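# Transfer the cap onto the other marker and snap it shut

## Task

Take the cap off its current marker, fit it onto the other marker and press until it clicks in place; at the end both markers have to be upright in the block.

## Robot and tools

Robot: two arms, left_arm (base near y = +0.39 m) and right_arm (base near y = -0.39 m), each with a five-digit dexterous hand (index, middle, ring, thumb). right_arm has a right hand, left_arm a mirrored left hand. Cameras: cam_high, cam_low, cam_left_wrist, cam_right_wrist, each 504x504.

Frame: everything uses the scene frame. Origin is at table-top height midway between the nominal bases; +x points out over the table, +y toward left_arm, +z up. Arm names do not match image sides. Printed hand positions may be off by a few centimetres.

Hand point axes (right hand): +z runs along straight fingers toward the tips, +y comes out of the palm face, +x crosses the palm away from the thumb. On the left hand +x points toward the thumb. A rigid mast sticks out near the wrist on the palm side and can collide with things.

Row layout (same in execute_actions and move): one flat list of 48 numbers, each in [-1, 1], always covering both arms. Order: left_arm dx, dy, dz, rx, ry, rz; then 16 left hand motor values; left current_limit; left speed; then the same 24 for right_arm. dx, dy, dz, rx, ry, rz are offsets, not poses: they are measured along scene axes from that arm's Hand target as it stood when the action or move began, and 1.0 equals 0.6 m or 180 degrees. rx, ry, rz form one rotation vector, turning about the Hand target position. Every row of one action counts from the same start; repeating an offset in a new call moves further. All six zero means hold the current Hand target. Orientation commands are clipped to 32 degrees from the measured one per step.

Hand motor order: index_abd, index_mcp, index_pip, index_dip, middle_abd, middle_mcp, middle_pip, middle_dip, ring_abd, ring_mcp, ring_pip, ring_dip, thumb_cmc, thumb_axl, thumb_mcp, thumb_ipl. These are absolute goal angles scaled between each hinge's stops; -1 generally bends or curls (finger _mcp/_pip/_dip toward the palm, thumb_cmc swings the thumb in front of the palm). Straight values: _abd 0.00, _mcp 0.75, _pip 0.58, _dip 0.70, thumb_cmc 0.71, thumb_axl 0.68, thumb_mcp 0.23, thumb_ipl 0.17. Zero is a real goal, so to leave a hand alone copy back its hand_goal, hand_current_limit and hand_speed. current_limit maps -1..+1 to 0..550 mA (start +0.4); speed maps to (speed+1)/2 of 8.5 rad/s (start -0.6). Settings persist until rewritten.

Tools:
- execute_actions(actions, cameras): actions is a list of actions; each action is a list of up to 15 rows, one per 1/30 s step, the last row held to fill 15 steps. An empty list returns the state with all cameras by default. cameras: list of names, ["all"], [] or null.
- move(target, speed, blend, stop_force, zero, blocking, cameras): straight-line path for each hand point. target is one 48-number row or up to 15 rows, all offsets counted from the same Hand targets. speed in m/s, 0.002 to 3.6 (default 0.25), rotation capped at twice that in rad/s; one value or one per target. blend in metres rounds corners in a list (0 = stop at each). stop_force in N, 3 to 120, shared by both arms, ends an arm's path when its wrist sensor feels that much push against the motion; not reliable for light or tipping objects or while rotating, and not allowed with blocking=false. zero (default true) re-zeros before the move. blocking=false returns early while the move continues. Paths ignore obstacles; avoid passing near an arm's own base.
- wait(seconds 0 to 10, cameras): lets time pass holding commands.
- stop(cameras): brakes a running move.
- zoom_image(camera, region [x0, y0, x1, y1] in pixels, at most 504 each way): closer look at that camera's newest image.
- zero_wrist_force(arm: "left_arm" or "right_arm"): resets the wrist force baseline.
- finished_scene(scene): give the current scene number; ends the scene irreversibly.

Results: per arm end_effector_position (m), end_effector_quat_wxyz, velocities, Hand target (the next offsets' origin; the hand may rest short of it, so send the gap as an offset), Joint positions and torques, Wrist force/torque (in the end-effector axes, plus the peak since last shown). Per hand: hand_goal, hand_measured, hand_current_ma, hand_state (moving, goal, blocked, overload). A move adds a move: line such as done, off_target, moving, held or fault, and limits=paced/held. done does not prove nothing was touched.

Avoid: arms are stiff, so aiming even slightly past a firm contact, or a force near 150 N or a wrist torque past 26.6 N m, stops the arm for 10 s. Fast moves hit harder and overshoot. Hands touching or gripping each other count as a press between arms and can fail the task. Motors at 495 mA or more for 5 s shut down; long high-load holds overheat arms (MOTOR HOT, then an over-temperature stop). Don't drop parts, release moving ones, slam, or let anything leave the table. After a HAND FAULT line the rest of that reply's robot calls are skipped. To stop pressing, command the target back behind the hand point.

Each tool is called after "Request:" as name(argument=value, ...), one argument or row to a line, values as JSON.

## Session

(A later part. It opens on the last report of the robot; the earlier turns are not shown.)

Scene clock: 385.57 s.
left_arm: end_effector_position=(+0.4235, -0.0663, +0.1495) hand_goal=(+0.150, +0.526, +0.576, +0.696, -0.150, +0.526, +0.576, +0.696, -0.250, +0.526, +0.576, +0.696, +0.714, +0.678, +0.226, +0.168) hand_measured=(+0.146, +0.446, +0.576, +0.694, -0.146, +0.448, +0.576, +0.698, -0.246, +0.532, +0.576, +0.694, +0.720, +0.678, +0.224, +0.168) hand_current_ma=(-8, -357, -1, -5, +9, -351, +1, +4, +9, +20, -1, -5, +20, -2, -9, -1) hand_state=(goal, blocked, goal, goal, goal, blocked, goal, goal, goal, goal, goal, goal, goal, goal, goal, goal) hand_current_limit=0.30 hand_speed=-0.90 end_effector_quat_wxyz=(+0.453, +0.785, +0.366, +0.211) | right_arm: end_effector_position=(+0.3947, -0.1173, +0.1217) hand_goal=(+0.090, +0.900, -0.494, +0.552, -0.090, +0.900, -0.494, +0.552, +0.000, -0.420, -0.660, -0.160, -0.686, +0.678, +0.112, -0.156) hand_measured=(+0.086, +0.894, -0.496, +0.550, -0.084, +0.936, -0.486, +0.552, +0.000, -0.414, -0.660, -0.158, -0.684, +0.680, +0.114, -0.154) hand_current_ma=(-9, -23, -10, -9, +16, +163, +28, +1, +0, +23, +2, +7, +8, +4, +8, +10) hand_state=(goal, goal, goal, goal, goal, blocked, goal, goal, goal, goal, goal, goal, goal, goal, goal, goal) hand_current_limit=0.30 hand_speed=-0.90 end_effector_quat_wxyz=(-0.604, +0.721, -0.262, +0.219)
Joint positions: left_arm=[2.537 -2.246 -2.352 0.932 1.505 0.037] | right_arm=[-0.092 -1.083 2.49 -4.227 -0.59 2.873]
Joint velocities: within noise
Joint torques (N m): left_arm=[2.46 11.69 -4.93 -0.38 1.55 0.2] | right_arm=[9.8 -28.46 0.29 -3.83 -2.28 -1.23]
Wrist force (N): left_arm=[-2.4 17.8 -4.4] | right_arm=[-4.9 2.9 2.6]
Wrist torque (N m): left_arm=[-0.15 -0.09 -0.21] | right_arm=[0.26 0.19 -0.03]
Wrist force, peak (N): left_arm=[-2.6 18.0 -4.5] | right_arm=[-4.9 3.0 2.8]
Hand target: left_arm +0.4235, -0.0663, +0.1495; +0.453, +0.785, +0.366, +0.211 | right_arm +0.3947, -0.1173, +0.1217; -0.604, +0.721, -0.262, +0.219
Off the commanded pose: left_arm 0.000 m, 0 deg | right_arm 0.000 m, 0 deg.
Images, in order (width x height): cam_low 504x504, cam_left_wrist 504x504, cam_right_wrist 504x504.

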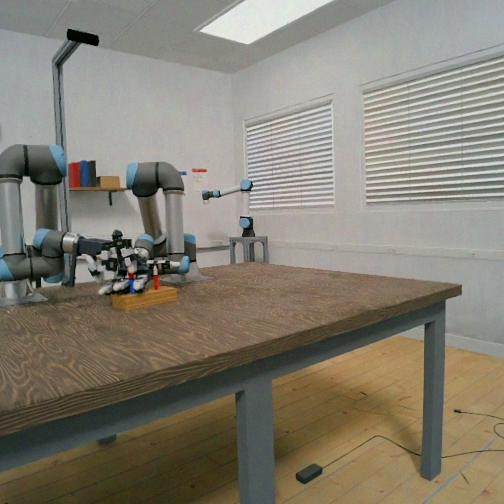

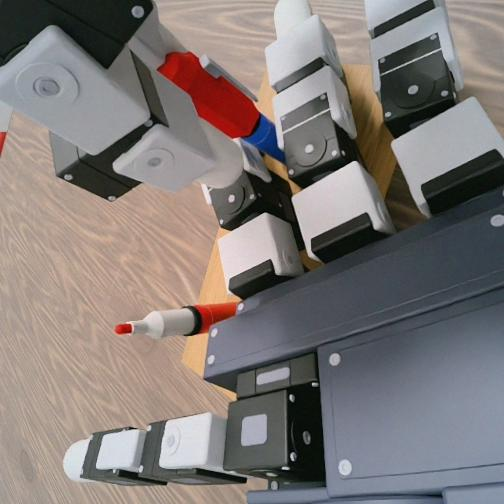

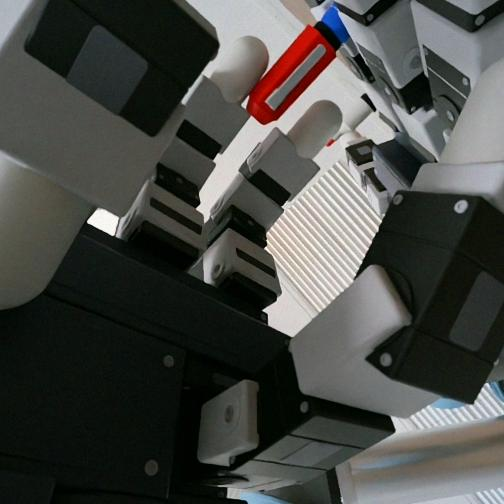

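Request:
move(
  target=[
    [0,0,0,0,0,0,0.15,0.525,0.576,0.696,-0.15,0.525,0.576,0.696,-0.25,0.525,0.576,0.696,0.714,0.678,0.226,0.168,0.3,-0.9,0,0,0.1,0,0,0,0.09,0.9,-0.495,0.551,-0.09,0.9,-0.495,0.551,0,-0.42,-0.66,-0.16,-0.686,0.677,0.112,-0.157,0.3,-0.9],
    [0,0,0,0,0,0,0.15,0.525,0.576,0.696,-0.15,0.525,0.576,0.696,-0.25,0.525,0.576,0.696,0.714,0.678,0.226,0.168,0.3,-0.9,-0.0054,-0.0064,0.13,0,0,0,0.09,0.9,-0.495,0.551,-0.09,0.9,-0.495,0.551,0,-0.42,-0.66,-0.16,-0.686,0.677,0.112,-0.157,0.3,-0.9],
  ],
  speed=0.08,
  blend=0.01,
  cameras=["cam_right_wrist", "cam_low"],
)

Request:
execute_actions(
  actions=[
    [[0,0,0,0,0,0,0.15,0.525,0.576,0.696,-0.15,0.525,0.576,0.696,-0.25,0.525,0.576,0.696,0.714,0.678,0.226,0.168,0.3,-0.9,0,0,0,0,0,0,0.09,0.9,-0.495,0.551,-0.09,0.9,-0.495,0.551,0,0.9,-0.66,-0.16,-0.686,0.677,0.112,-0.157,0.3,-0.7]],
  ],
)

Request:
wait(
  seconds=1.5,
)

Request:
execute_actions(
  actions=[
    [[0,0,0,0,0,0,0.15,0.525,0.576,0.696,-0.15,0.525,0.576,0.696,-0.25,0.525,0.576,0.696,0.714,0.678,0.226,0.168,0.3,-0.9,0,0,0,0,0,0,0.09,0.9,-0.495,0.551,-0.09,0.9,-0.495,0.551,0.2,0.9,-0.236,0.232,-0.686,0.677,0.112,-0.157,0.3,-0.7]],
  ],
)

Request:
wait(
  seconds=1.5,
  cameras=["cam_right_wrist", "cam_left_wrist", "cam_high"],
)

Scene clock: 408.63 s.
left_arm: end_effector_position=(+0.4235, -0.0663, +0.1495) hand_goal=(+0.150, +0.526, +0.576, +0.696, -0.150, +0.526, +0.576, +0.696, -0.250, +0.526, +0.576, +0.696, +0.714, +0.678, +0.226, +0.168) hand_measured=(+0.146, +0.446, +0.576, +0.694, -0.146, +0.448, +0.576, +0.698, -0.246, +0.532, +0.576, +0.694, +0.720, +0.678, +0.224, +0.168) hand_current_ma=(-8, -357, -1, -5, +9, -351, +1, +4, +9, +20, -1, -5, +20, -2, -9, -1) hand_state=(goal, blocked, goal, goal, goal, blocked, goal, goal, goal, goal, goal, goal, goal, goal, goal, goal) hand_current_limit=0.30 hand_speed=-0.90 end_effector_quat_wxyz=(+0.453, +0.785, +0.366, +0.211) | right_arm: end_effector_position=(+0.3915, -0.1212, +0.1997) hand_goal=(+0.090, +0.900, -0.494, +0.552, -0.090, +0.900, -0.494, +0.552, +0.000, -0.420, -0.660, -0.160, -0.686, +0.678, +0.112, -0.156) hand_measured=(+0.086, +0.894, -0.496, +0.550, -0.086, +0.894, -0.492, +0.552, +0.000, -0.414, -0.660, -0.158, -0.684, +0.680, +0.114, -0.154) hand_current_ma=(-9, -24, -10, -8, +9, -23, +6, +1, +0, +23, +2, +7, +8, +4, +8, +10) hand_state=(goal, goal, goal, goal, goal, goal, goal, goal, goal, goal, goal, goal, goal, goal, goal, goal) hand_current_limit=0.30 hand_speed=-0.90 end_effector_quat_wxyz=(-0.604, +0.721, -0.262, +0.219)
Joint positions: left_arm=[2.537 -2.246 -2.352 0.932 1.505 0.037] | right_arm=[-0.106 -1.377 2.482 -3.919 -0.577 2.865]
Joint torques (N m): left_arm=[2.54 12.1 -5.39 -0.5 1.44 0.37] | right_arm=[-9.64 -27.41 -0.37 0.8 3.15 -1.51]
Wrist force (N): left_arm=[-2.4 17.9 -4.7] | right_arm=[-4.0 5.7 3.2]
Wrist torque (N m): left_arm=[-0.14 -0.10 -0.21] | right_arm=[0.20 0.08 0.10]
Wrist force, peak (N): left_arm=[-2.5 18.1 -4.2] | right_arm=[-4.4 5.7 3.4]
Hand target: left_arm +0.4235, -0.0663, +0.1495; +0.453, +0.785, +0.366, +0.211 | right_arm +0.3915, -0.1212, +0.1997; -0.604, +0.721, -0.262, +0.219
Off the commanded pose: left_arm 0.000 m, 0 deg | right_arm 0.000 m, 0 deg.
move: done; blend cut to 0.0093 m at target 1
Images, in order (width x height): cam_low 504x504, cam_right_wrist 504x504.

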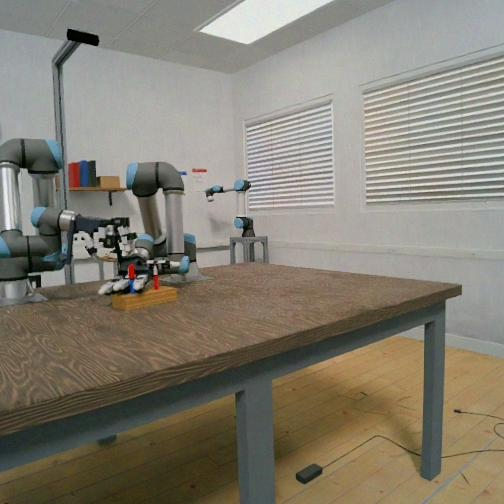

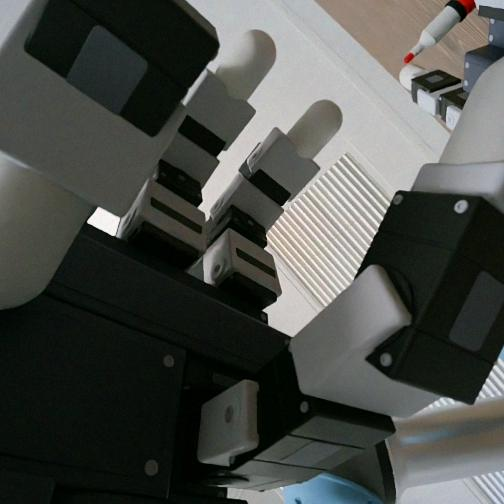

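Scene clock: 410.23 s.
left_arm: end_effector_position=(+0.4235, -0.0663, +0.1495) hand_goal=(+0.150, +0.526, +0.576, +0.696, -0.150, +0.526, +0.576, +0.696, -0.250, +0.526, +0.576, +0.696, +0.714, +0.678, +0.226, +0.168) hand_measured=(+0.146, +0.446, +0.576, +0.694, -0.146, +0.448, +0.576, +0.698, -0.246, +0.532, +0.576, +0.694, +0.720, +0.678, +0.224, +0.168) hand_current_ma=(-8, -357, -1, -5, +9, -351, +1, +4, +9, +20, -1, -5, +20, -2, -9, -1) hand_state=(goal, blocked, goal, goal, goal, blocked, goal, goal, goal, goal, goal, goal, goal, goal, goal, goal) hand_current_limit=0.30 hand_speed=-0.90 end_effector_quat_wxyz=(+0.453, +0.785, +0.366, +0.211) | right_arm: end_effector_position=(+0.3915, -0.1212, +0.1997) hand_goal=(+0.090, +0.900, -0.494, +0.552, -0.090, +0.900, -0.494, +0.552, +0.000, +0.900, -0.660, -0.160, -0.686, +0.678, +0.112, -0.156) hand_measured=(+0.086, +0.894, -0.496, +0.550, -0.086, +0.894, -0.492, +0.552, +0.000, +0.880, -0.660, -0.158, -0.684, +0.680, +0.114, -0.154) hand_current_ma=(-9, -24, -10, -8, +9, -23, +6, +1, +0, -79, +2, +7, +8, +4, +8, +10) hand_state=(goal, goal, goal, goal, goal, goal, goal, goal, goal, goal, goal, goal, goal, goal, goal, goal) hand_current_limit=0.30 hand_speed=-0.70 end_effector_quat_wxyz=(-0.604, +0.721, -0.262, +0.219)
Joint positions: left_arm=[2.537 -2.246 -2.352 0.932 1.505 0.037] | right_arm=[-0.107 -1.377 2.482 -3.918 -0.577 2.865]
Joint torques (N m): left_arm=[2.6 13.35 -5.85 -0.49 1.46 0.22] | right_arm=[-10.26 -28.5 -1.1 0.61 2.96 -1.26]
Wrist force (N): left_arm=[-2.6 17.8 -4.7] | right_arm=[-4.4 5.6 3.3]
Wrist torque (N m): left_arm=[-0.14 -0.08 -0.23] | right_arm=[0.13 0.12 0.07]
Wrist force, peak (N): left_arm=[-2.6 18.0 -4.5] | right_arm=[-4.5 6.0 3.2]
Hand target: left_arm +0.4235, -0.0663, +0.1495; +0.453, +0.785, +0.366, +0.211 | right_arm +0.3915, -0.1212, +0.1997; -0.604, +0.721, -0.262, +0.219
Off the commanded pose: left_arm 0.000 m, 0 deg | right_arm 0.000 m, 0 deg.

Scene clock: 411.73 s.
left_arm: end_effector_position=(+0.4235, -0.0663, +0.1495) hand_goal=(+0.150, +0.526, +0.576, +0.696, -0.150, +0.526, +0.576, +0.696, -0.250, +0.526, +0.576, +0.696, +0.714, +0.678, +0.226, +0.168) hand_measured=(+0.146, +0.446, +0.576, +0.694, -0.146, +0.448, +0.576, +0.698, -0.246, +0.532, +0.576, +0.694, +0.720, +0.678, +0.224, +0.168) hand_current_ma=(-8, -357, -1, -5, +9, -351, +1, +4, +9, +20, -1, -5, +20, -2, -9, -1) hand_state=(goal, blocked, goal, goal, goal, blocked, goal, goal, goal, goal, goal, goal, goal, goal, goal, goal) hand_current_limit=0.30 hand_speed=-0.90 end_effector_quat_wxyz=(+0.453, +0.785, +0.366, +0.211) | right_arm: end_effector_position=(+0.3915, -0.1212, +0.1997) hand_goal=(+0.090, +0.900, -0.494, +0.552, -0.090, +0.900, -0.494, +0.552, +0.000, +0.900, -0.660, -0.160, -0.686, +0.678, +0.112, -0.156) hand_measured=(+0.086, +0.894, -0.496, +0.550, -0.086, +0.894, -0.492, +0.552, +0.000, +0.880, -0.660, -0.158, -0.684, +0.680, +0.114, -0.154) hand_current_ma=(-9, -24, -10, -8, +9, -23, +6, +1, +0, -79, +2, +7, +8, +4, +8, +10) hand_state=(goal, goal, goal, goal, goal, goal, goal, goal, goal, goal, goal, goal, goal, goal, goal, goal) hand_current_limit=0.30 hand_speed=-0.70 end_effector_quat_wxyz=(-0.604, +0.721, -0.262, +0.219)
Joint positions: left_arm=[2.537 -2.246 -2.352 0.932 1.505 0.037] | right_arm=[-0.107 -1.377 2.482 -3.918 -0.577 2.865]
Joint torques (N m): left_arm=[1.22 12.67 -5.79 -0.41 1.37 0.3] | right_arm=[-10.17 -26.72 -2.64 0.57 3.11 -1.35]
Wrist force (N): left_arm=[-2.3 17.9 -4.4] | right_arm=[-4.3 5.7 3.0]
Wrist torque (N m): left_arm=[-0.15 -0.10 -0.21] | right_arm=[0.16 0.11 0.08]
Wrist force, peak (N): left_arm=[-2.6 18.0 -4.4] | right_arm=[-4.2 6.0 3.4]
Hand target: left_arm +0.4235, -0.0663, +0.1495; +0.453, +0.785, +0.366, +0.211 | right_arm +0.3915, -0.1212, +0.1997; -0.604, +0.721, -0.262, +0.219
Off the commanded pose: left_arm 0.000 m, 0 deg | right_arm 0.000 m, 0 deg.
wait: 1.50 s; at rest by 0.17 s

Scene clock: 412.43 s.
left_arm: end_effector_position=(+0.4235, -0.0663, +0.1495) hand_goal=(+0.150, +0.526, +0.576, +0.696, -0.150, +0.526, +0.576, +0.696, -0.250, +0.526, +0.576, +0.696, +0.714, +0.678, +0.226, +0.168) hand_measured=(+0.146, +0.446, +0.576, +0.694, -0.146, +0.448, +0.576, +0.698, -0.246, +0.532, +0.576, +0.694, +0.720, +0.678, +0.224, +0.168) hand_current_ma=(-8, -357, -1, -5, +9, -351, +1, +4, +9, +20, -1, -5, +20, -2, -9, -1) hand_state=(goal, blocked, goal, goal, goal, blocked, goal, goal, goal, goal, goal, goal, goal, goal, goal, goal) hand_current_limit=0.30 hand_speed=-0.90 end_effector_quat_wxyz=(+0.453, +0.785, +0.366, +0.211) | right_arm: end_effector_position=(+0.3915, -0.1212, +0.1997) hand_goal=(+0.090, +0.900, -0.494, +0.552, -0.090, +0.900, -0.494, +0.552, +0.200, +0.900, -0.236, +0.232, -0.686, +0.678, +0.112, -0.156) hand_measured=(+0.086, +0.894, -0.496, +0.550, -0.086, +0.894, -0.492, +0.552, +0.196, +0.880, -0.242, +0.230, -0.684, +0.680, +0.114, -0.154) hand_current_ma=(-9, -24, -10, -8, +9, -23, +6, +1, -9, -79, -18, -8, +8, +4, +8, +10) hand_state=(goal, goal, goal, goal, goal, goal, goal, goal, goal, goal, goal, goal, goal, goal, goal, goal) hand_current_limit=0.30 hand_speed=-0.70 end_effector_quat_wxyz=(-0.604, +0.721, -0.262, +0.219)
Joint positions: left_arm=[2.537 -2.246 -2.352 0.932 1.505 0.037] | right_arm=[-0.107 -1.377 2.482 -3.918 -0.577 2.865]
Joint torques (N m): left_arm=[2.9 11.69 -5.59 -0.4 1.63 0.35] | right_arm=[-10.77 -26.49 -2.1 0.66 3.05 -1.26]
Wrist force (N): left_arm=[-2.5 17.7 -4.4] | right_arm=[-4.3 5.4 2.9]
Wrist torque (N m): left_arm=[-0.17 -0.08 -0.22] | right_arm=[0.13 0.12 0.06]
Wrist force, peak (N): left_arm=[-2.5 18.0 -4.5] | right_arm=[-4.6 5.8 3.4]
Hand target: left_arm +0.4235, -0.0663, +0.1495; +0.453, +0.785, +0.366, +0.211 | right_arm +0.3915, -0.1212, +0.1997; -0.604, +0.721, -0.262, +0.219
Off the commanded pose: left_arm 0.000 m, 0 deg | right_arm 0.000 m, 0 deg.

Scene clock: 413.93 s.
left_arm: end_effector_position=(+0.4235, -0.0663, +0.1495) hand_goal=(+0.150, +0.526, +0.576, +0.696, -0.150, +0.526, +0.576, +0.696, -0.250, +0.526, +0.576, +0.696, +0.714, +0.678, +0.226, +0.168) hand_measured=(+0.146, +0.446, +0.576, +0.694, -0.146, +0.448, +0.576, +0.698, -0.246, +0.532, +0.576, +0.694, +0.720, +0.678, +0.224, +0.168) hand_current_ma=(-8, -357, -1, -5, +9, -351, +1, +4, +9, +20, -1, -5, +20, -2, -9, -1) hand_state=(goal, blocked, goal, goal, goal, blocked, goal, goal, goal, goal, goal, goal, goal, goal, goal, goal) hand_current_limit=0.30 hand_speed=-0.90 end_effector_quat_wxyz=(+0.453, +0.785, +0.366, +0.211) | right_arm: end_effector_position=(+0.3915, -0.1212, +0.1997) hand_goal=(+0.090, +0.900, -0.494, +0.552, -0.090, +0.900, -0.494, +0.552, +0.200, +0.900, -0.236, +0.232, -0.686, +0.678, +0.112, -0.156) hand_measured=(+0.086, +0.894, -0.496, +0.550, -0.086, +0.894, -0.492, +0.552, +0.196, +0.880, -0.242, +0.230, -0.684, +0.680, +0.114, -0.154) hand_current_ma=(-9, -24, -10, -8, +9, -23, +6, +1, -9, -79, -18, -8, +8, +4, +8, +10) hand_state=(goal, goal, goal, goal, goal, goal, goal, goal, goal, goal, goal, goal, goal, goal, goal, goal) hand_current_limit=0.30 hand_speed=-0.70 end_effector_quat_wxyz=(-0.604, +0.721, -0.262, +0.219)
Joint positions: left_arm=[2.537 -2.246 -2.352 0.932 1.505 0.037] | right_arm=[-0.107 -1.377 2.482 -3.918 -0.577 2.865]
Joint torques (N m): left_arm=[1.65 12.73 -4.2 -0.27 1.6 0.24] | right_arm=[-9.94 -26.45 -3.21 0.46 2.99 -1.34]
Wrist force (N): left_arm=[-2.6 17.8 -4.3] | right_arm=[-4.3 5.5 3.1]
Wrist torque (N m): left_arm=[-0.16 -0.07 -0.22] | right_arm=[0.12 0.12 0.06]
Wrist force, peak (N): left_arm=[-2.4 17.9 -4.7] | right_arm=[-4.5 5.7 3.4]
Hand target: left_arm +0.4235, -0.0663, +0.1495; +0.453, +0.785, +0.366, +0.211 | right_arm +0.3915, -0.1212, +0.1997; -0.604, +0.721, -0.262, +0.219
Off the commanded pose: left_arm 0.000 m, 0 deg | right_arm 0.000 m, 0 deg.
wait: 1.50 s; at rest by 0.17 s
Images, in order (width x height): cam_high 504x504, cam_left_wrist 504x504, cam_right_wrist 504x504.

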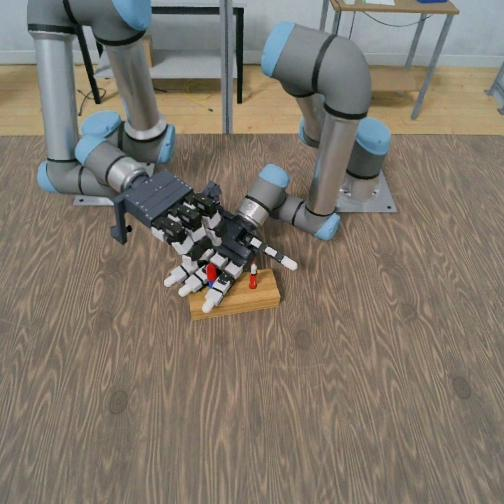

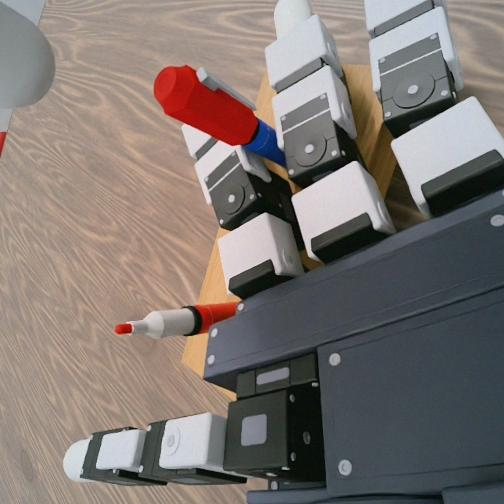

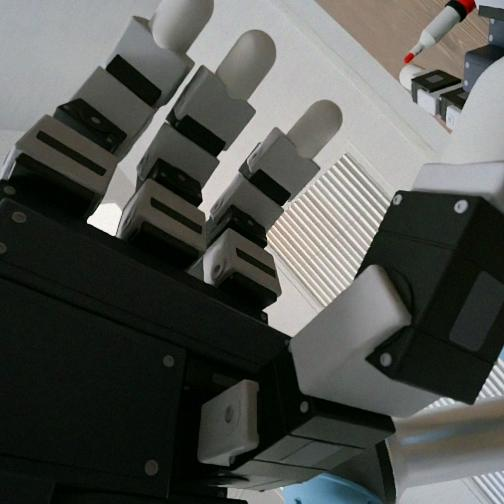

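Request:
zoom_image(
  camera="cam_left_wrist",
  region=[130, 30, 330, 230],
)

Request:
zoom_image(
  camera="cam_high",
  region=[150, 220, 300, 330],
)

Scaled by 2.520.

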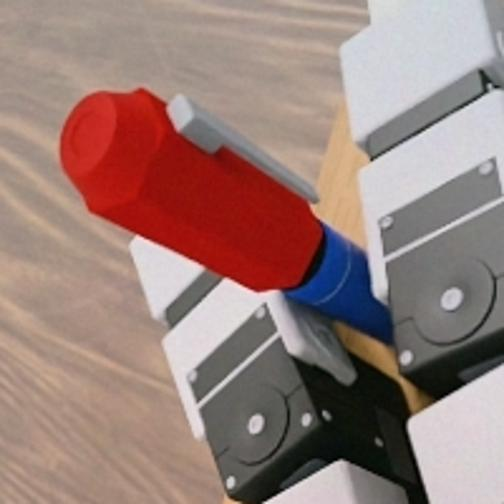

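Scaled by 3.360.

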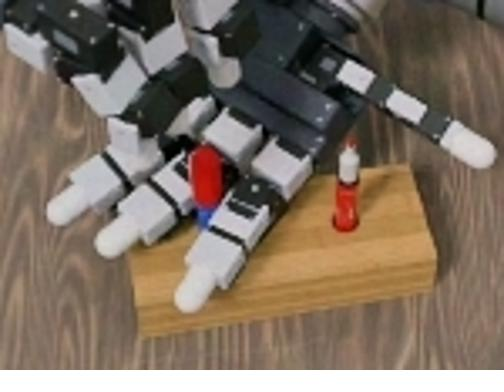

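Request:
move(
  target=[0,0,0,0,0,0,0.15,0.525,0.576,0.696,-0.15,0.525,0.576,0.696,-0.25,0.525,0.576,0.696,0.714,0.678,0.226,0.168,0.3,-0.9,0,0,-0.0533,0,0,0,0.09,0.9,-0.495,0.551,-0.09,0.9,-0.495,0.551,0.2,0.9,-0.236,0.232,-0.686,0.677,0.112,-0.157,0.3,-0.9],
  speed=0.08,
  cameras=["cam_right_wrist", "cam_left_wrist"],
)

Request:
zoom_image(
  camera="cam_right_wrist",
  region=[200, 0, 400, 200],
)

Scene clock: 416.77 s.
left_arm: end_effector_position=(+0.4235, -0.0663, +0.1495) hand_goal=(+0.150, +0.526, +0.576, +0.696, -0.150, +0.526, +0.576, +0.696, -0.250, +0.526, +0.576, +0.696, +0.714, +0.678, +0.226, +0.168) hand_measured=(+0.146, +0.446, +0.576, +0.694, -0.146, +0.448, +0.576, +0.698, -0.246, +0.532, +0.576, +0.694, +0.720, +0.678, +0.224, +0.168) hand_current_ma=(-8, -357, -1, -5, +9, -351, +1, +4, +9, +20, -1, -5, +20, -2, -9, -1) hand_state=(goal, blocked, goal, goal, goal, blocked, goal, goal, goal, goal, goal, goal, goal, goal, goal, goal) hand_current_limit=0.30 hand_speed=-0.90 end_effector_quat_wxyz=(+0.453, +0.785, +0.366, +0.211) | right_arm: end_effector_position=(+0.3915, -0.1212, +0.1678) hand_goal=(+0.090, +0.900, -0.494, +0.552, -0.090, +0.900, -0.494, +0.552, +0.200, +0.900, -0.236, +0.232, -0.686, +0.678, +0.112, -0.156) hand_measured=(+0.086, +0.894, -0.496, +0.550, -0.086, +0.894, -0.492, +0.552, +0.196, +0.880, -0.242, +0.230, -0.684, +0.680, +0.114, -0.154) hand_current_ma=(-9, -25, -10, -8, +9, -24, +6, +1, -9, -79, -18, -8, +8, +4, +8, +10) hand_state=(goal, goal, goal, goal, goal, goal, goal, goal, goal, goal, goal, goal, goal, goal, goal, goal) hand_current_limit=0.30 hand_speed=-0.90 end_effector_quat_wxyz=(-0.604, +0.721, -0.262, +0.219)
Joint positions: left_arm=[2.537 -2.246 -2.352 0.932 1.505 0.037] | right_arm=[-0.107 -1.263 2.498 -4.048 -0.577 2.864]
Joint torques (N m): left_arm=[2.33 12.92 -4.5 -0.23 1.76 0.11] | right_arm=[4.45 -10.5 2.54 -4.83 0.84 1.07]
Wrist force (N): left_arm=[-2.5 17.7 -4.6] | right_arm=[-4.2 5.2 3.0]
Wrist torque (N m): left_arm=[-0.15 -0.09 -0.22] | right_arm=[0.10 0.12 0.01]
Wrist force, peak (N): left_arm=[-2.6 18.0 -4.6] | right_arm=[-4.5 5.8 3.2]
Hand target: left_arm +0.4235, -0.0663, +0.1495; +0.453, +0.785, +0.366, +0.211 | right_arm +0.3915, -0.1212, +0.1677; -0.604, +0.721, -0.262, +0.219
Off the commanded pose: left_arm 0.000 m, 0 deg | right_arm 0.000 m, 0 deg.
move: done
Images, in order (width x height): cam_left_wrist 504x504, cam_right_wrist 504x504.

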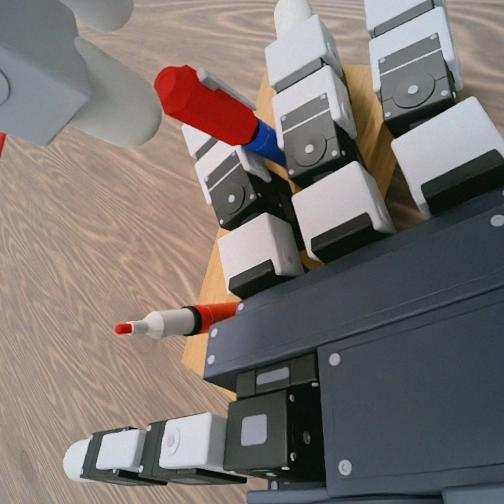

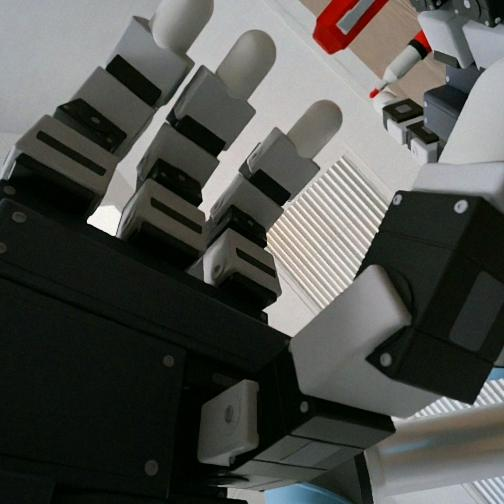

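Scaled by 2.520.

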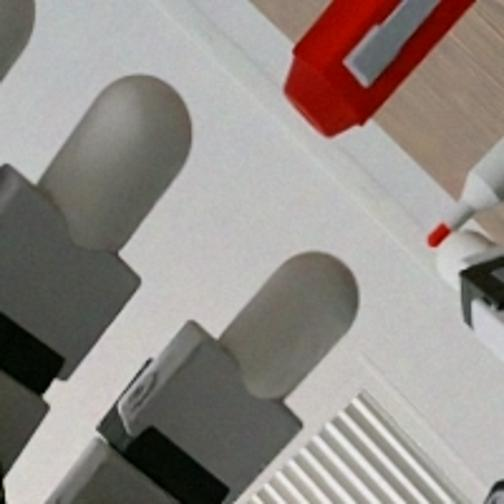

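Request:
move(
  target=[0,0,0,0,0,0,0.15,0.525,0.576,0.696,-0.15,0.525,0.576,0.696,-0.25,0.525,0.576,0.696,0.714,0.678,0.226,0.168,0.3,-0.9,0,0,-0.07,0,0,0,0.09,0.9,-0.495,0.551,-0.09,0.9,-0.495,0.551,0.2,0.9,-0.236,0.232,-0.686,0.677,0.112,-0.157,0.3,-0.9],
  speed=0.05,
  stop_force=6,
)

Request:
execute_actions(
  actions=[
    [[0,0,0,0,0,0,-0.3,0.525,0.576,0.696,0.3,0.525,0.576,0.696,0.6,0.525,0.576,0.696,0.714,0.678,0.226,0.168,0.78,-0.9,0,0,0,0,0,0,0.09,0.9,-0.495,0.551,-0.09,0.9,-0.495,0.551,0.2,0.9,-0.236,0.232,-0.686,0.677,0.112,-0.157,0.3,-0.9]],
  ],
)

Request:
wait(
  seconds=1.5,
  cameras=["cam_right_wrist", "cam_left_wrist"],
)

Request:
zoom_image(
  camera="cam_right_wrist",
  region=[200, 0, 400, 200],
)

Request:
zoom_image(
  camera="cam_left_wrist",
  region=[130, 30, 330, 230],
)

Scene clock: 419.70 s.
left_arm: end_effector_position=(+0.4235, -0.0663, +0.1495) hand_goal=(+0.150, +0.526, +0.576, +0.696, -0.150, +0.526, +0.576, +0.696, -0.250, +0.526, +0.576, +0.696, +0.714, +0.678, +0.226, +0.168) hand_measured=(+0.146, +0.446, +0.576, +0.694, -0.146, +0.448, +0.576, +0.698, -0.246, +0.532, +0.576, +0.694, +0.720, +0.678, +0.224, +0.168) hand_current_ma=(-8, -357, -1, -5, +9, -351, +1, +4, +9, +20, -1, -5, +20, -2, -9, -1) hand_state=(goal, blocked, goal, goal, goal, blocked, goal, goal, goal, goal, goal, goal, goal, goal, goal, goal) hand_current_limit=0.30 hand_speed=-0.90 end_effector_quat_wxyz=(+0.453, +0.785, +0.366, +0.211) | right_arm: end_effector_position=(+0.3914, -0.1211, +0.1257) hand_goal=(+0.090, +0.900, -0.494, +0.552, -0.090, +0.900, -0.494, +0.552, +0.200, +0.900, -0.236, +0.232, -0.686, +0.678, +0.112, -0.156) hand_measured=(+0.086, +0.894, -0.496, +0.550, -0.086, +0.894, -0.492, +0.552, +0.196, +0.880, -0.242, +0.230, -0.684, +0.680, +0.114, -0.154) hand_current_ma=(-9, -25, -10, -8, +9, -24, +6, +1, -9, -79, -18, -8, +8, +4, +8, +10) hand_state=(goal, goal, goal, goal, goal, goal, goal, goal, goal, goal, goal, goal, goal, goal, goal, goal) hand_current_limit=0.30 hand_speed=-0.90 end_effector_quat_wxyz=(-0.604, +0.721, -0.262, +0.219)
Joint positions: left_arm=[2.537 -2.246 -2.352 0.932 1.505 0.037] | right_arm=[-0.106 -1.103 2.504 -4.215 -0.577 2.865]
Joint torques (N m): left_arm=[1.76 13.94 -4.77 -0.51 1.79 0.19] | right_arm=[-8.46 -12.89 -16.48 -4.83 2.85 1.07]
Wrist force (N): left_arm=[-2.5 18.0 -4.3] | right_arm=[-4.4 5.2 3.1]
Wrist torque (N m): left_arm=[-0.15 -0.08 -0.22] | right_arm=[0.06 0.18 0.02]
Wrist force, peak (N): left_arm=[-2.4 18.0 -4.6] | right_arm=[-4.6 5.4 3.1]
Hand target: left_arm +0.4235, -0.0663, +0.1495; +0.453, +0.785, +0.366, +0.211 | right_arm +0.3915, -0.1212, +0.1257; -0.604, +0.721, -0.262, +0.219
Off the commanded pose: left_arm 0.000 m, 0 deg | right_arm 0.000 m, 0 deg.
move: done

Scene clock: 421.27 s.
left_arm: end_effector_position=(+0.4235, -0.0663, +0.1495) hand_goal=(-0.300, +0.526, +0.576, +0.696, +0.300, +0.526, +0.576, +0.696, +0.600, +0.526, +0.576, +0.696, +0.714, +0.678, +0.226, +0.168) hand_measured=(+0.050, +0.446, +0.578, +0.694, +0.006, +0.448, +0.576, +0.698, +0.196, +0.526, +0.574, +0.694, +0.720, +0.678, +0.224, +0.168) hand_current_ma=(+490, -359, +7, -5, -489, -351, +1, +4, -489, -2, -4, -5, +20, -2, -9, -1) hand_state=(blocked, blocked, goal, goal, blocked, blocked, goal, goal, blocked, goal, goal, goal, goal, goal, goal, goal) hand_current_limit=0.78 hand_speed=-0.90 end_effector_quat_wxyz=(+0.453, +0.785, +0.366, +0.211) | right_arm: end_effector_position=(+0.3915, -0.1212, +0.1257) hand_goal=(+0.090, +0.900, -0.494, +0.552, -0.090, +0.900, -0.494, +0.552, +0.200, +0.900, -0.236, +0.232, -0.686, +0.678, +0.112, -0.156) hand_measured=(+0.086, +0.894, -0.496, +0.550, -0.086, +0.894, -0.492, +0.552, +0.196, +0.880, -0.242, +0.230, -0.684, +0.680, +0.114, -0.154) hand_current_ma=(-9, -25, -10, -8, +9, -24, +6, +1, -9, -79, -18, -8, +8, +4, +8, +10) hand_state=(goal, goal, goal, goal, goal, goal, goal, goal, goal, goal, goal, goal, goal, goal, goal, goal) hand_current_limit=0.30 hand_speed=-0.90 end_effector_quat_wxyz=(-0.604, +0.721, -0.262, +0.219)
Joint positions: left_arm=[2.537 -2.246 -2.352 0.932 1.505 0.037] | right_arm=[-0.107 -1.103 2.504 -4.215 -0.577 2.865]
Joint torques (N m): left_arm=[2.55 13.4 -3.61 -0.38 1.61 0.26] | right_arm=[-10.21 -13.45 -16.02 -4.8 3.06 1.23]
Wrist force (N): left_arm=[-2.6 18.3 -4.6] | right_arm=[-4.4 5.0 2.9]
Wrist torque (N m): left_arm=[-0.17 -0.07 -0.20] | right_arm=[0.05 0.18 0.02]
Wrist force, peak (N): left_arm=[-1.9 18.8 -4.3] | right_arm=[-4.4 5.5 3.2]
Hand target: left_arm +0.4235, -0.0663, +0.1495; +0.453, +0.785, +0.366, +0.211 | right_arm +0.3915, -0.1212, +0.1257; -0.604, +0.721, -0.262, +0.219
Off the commanded pose: left_arm 0.000 m, 0 deg | right_arm 0.000 m, 0 deg.

Scene clock: 422.77 s.
left_arm: end_effector_position=(+0.4235, -0.0663, +0.1495) hand_goal=(-0.300, +0.526, +0.576, +0.696, +0.300, +0.526, +0.576, +0.696, +0.600, +0.526, +0.576, +0.696, +0.714, +0.678, +0.226, +0.168) hand_measured=(+0.050, +0.446, +0.578, +0.694, +0.006, +0.448, +0.576, +0.698, +0.196, +0.526, +0.574, +0.694, +0.720, +0.678, +0.224, +0.168) hand_current_ma=(+489, -359, +7, -5, -489, -351, +1, +4, -489, -2, -4, -5, +20, -2, -9, -1) hand_state=(blocked, blocked, goal, goal, blocked, blocked, goal, goal, blocked, goal, goal, goal, goal, goal, goal, goal) hand_current_limit=0.78 hand_speed=-0.90 end_effector_quat_wxyz=(+0.453, +0.785, +0.366, +0.211) | right_arm: end_effector_position=(+0.3915, -0.1212, +0.1257) hand_goal=(+0.090, +0.900, -0.494, +0.552, -0.090, +0.900, -0.494, +0.552, +0.200, +0.900, -0.236, +0.232, -0.686, +0.678, +0.112, -0.156) hand_measured=(+0.086, +0.894, -0.496, +0.550, -0.086, +0.894, -0.492, +0.552, +0.196, +0.880, -0.242, +0.230, -0.684, +0.680, +0.114, -0.154) hand_current_ma=(-9, -25, -10, -8, +9, -24, +6, +1, -9, -79, -18, -8, +8, +4, +8, +10) hand_state=(goal, goal, goal, goal, goal, goal, goal, goal, goal, goal, goal, goal, goal, goal, goal, goal) hand_current_limit=0.30 hand_speed=-0.90 end_effector_quat_wxyz=(-0.604, +0.721, -0.262, +0.219)
Joint positions: left_arm=[2.537 -2.246 -2.352 0.932 1.505 0.037] | right_arm=[-0.107 -1.103 2.504 -4.215 -0.577 2.865]
Joint torques (N m): left_arm=[2.85 15.03 -4 -0.51 1.71 0.33] | right_arm=[-9.91 -12.81 -16.19 -4.63 3.07 1.24]
Wrist force (N): left_arm=[-2.5 18.1 -4.5] | right_arm=[-4.4 5.1 3.0]
Wrist torque (N m): left_arm=[-0.19 -0.08 -0.19] | right_arm=[0.06 0.18 0.02]
Wrist force, peak (N): left_arm=[-2.5 18.6 -4.2] | right_arm=[-4.5 5.4 3.1]
Hand target: left_arm +0.4235, -0.0663, +0.1495; +0.453, +0.785, +0.366, +0.211 | right_arm +0.3915, -0.1212, +0.1257; -0.604, +0.721, -0.262, +0.219
Off the commanded pose: left_arm 0.000 m, 0 deg | right_arm 0.000 m, 0 deg.
wait: 1.50 s; at rest by 0.17 s
Images, in order (width x height): cam_left_wrist 504x504, cam_right_wrist 504x504.

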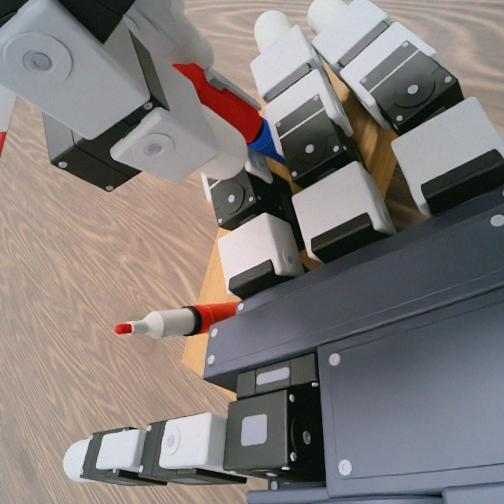

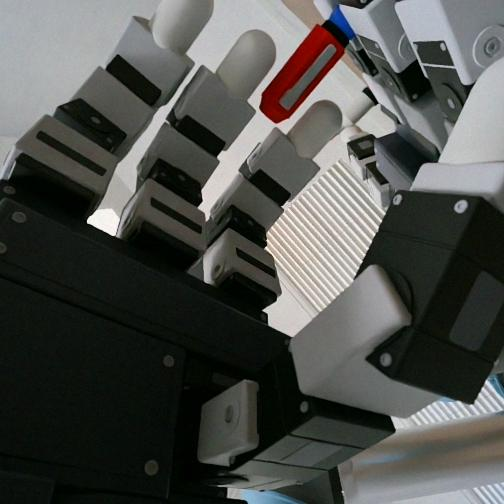

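Scaled by 2.520.

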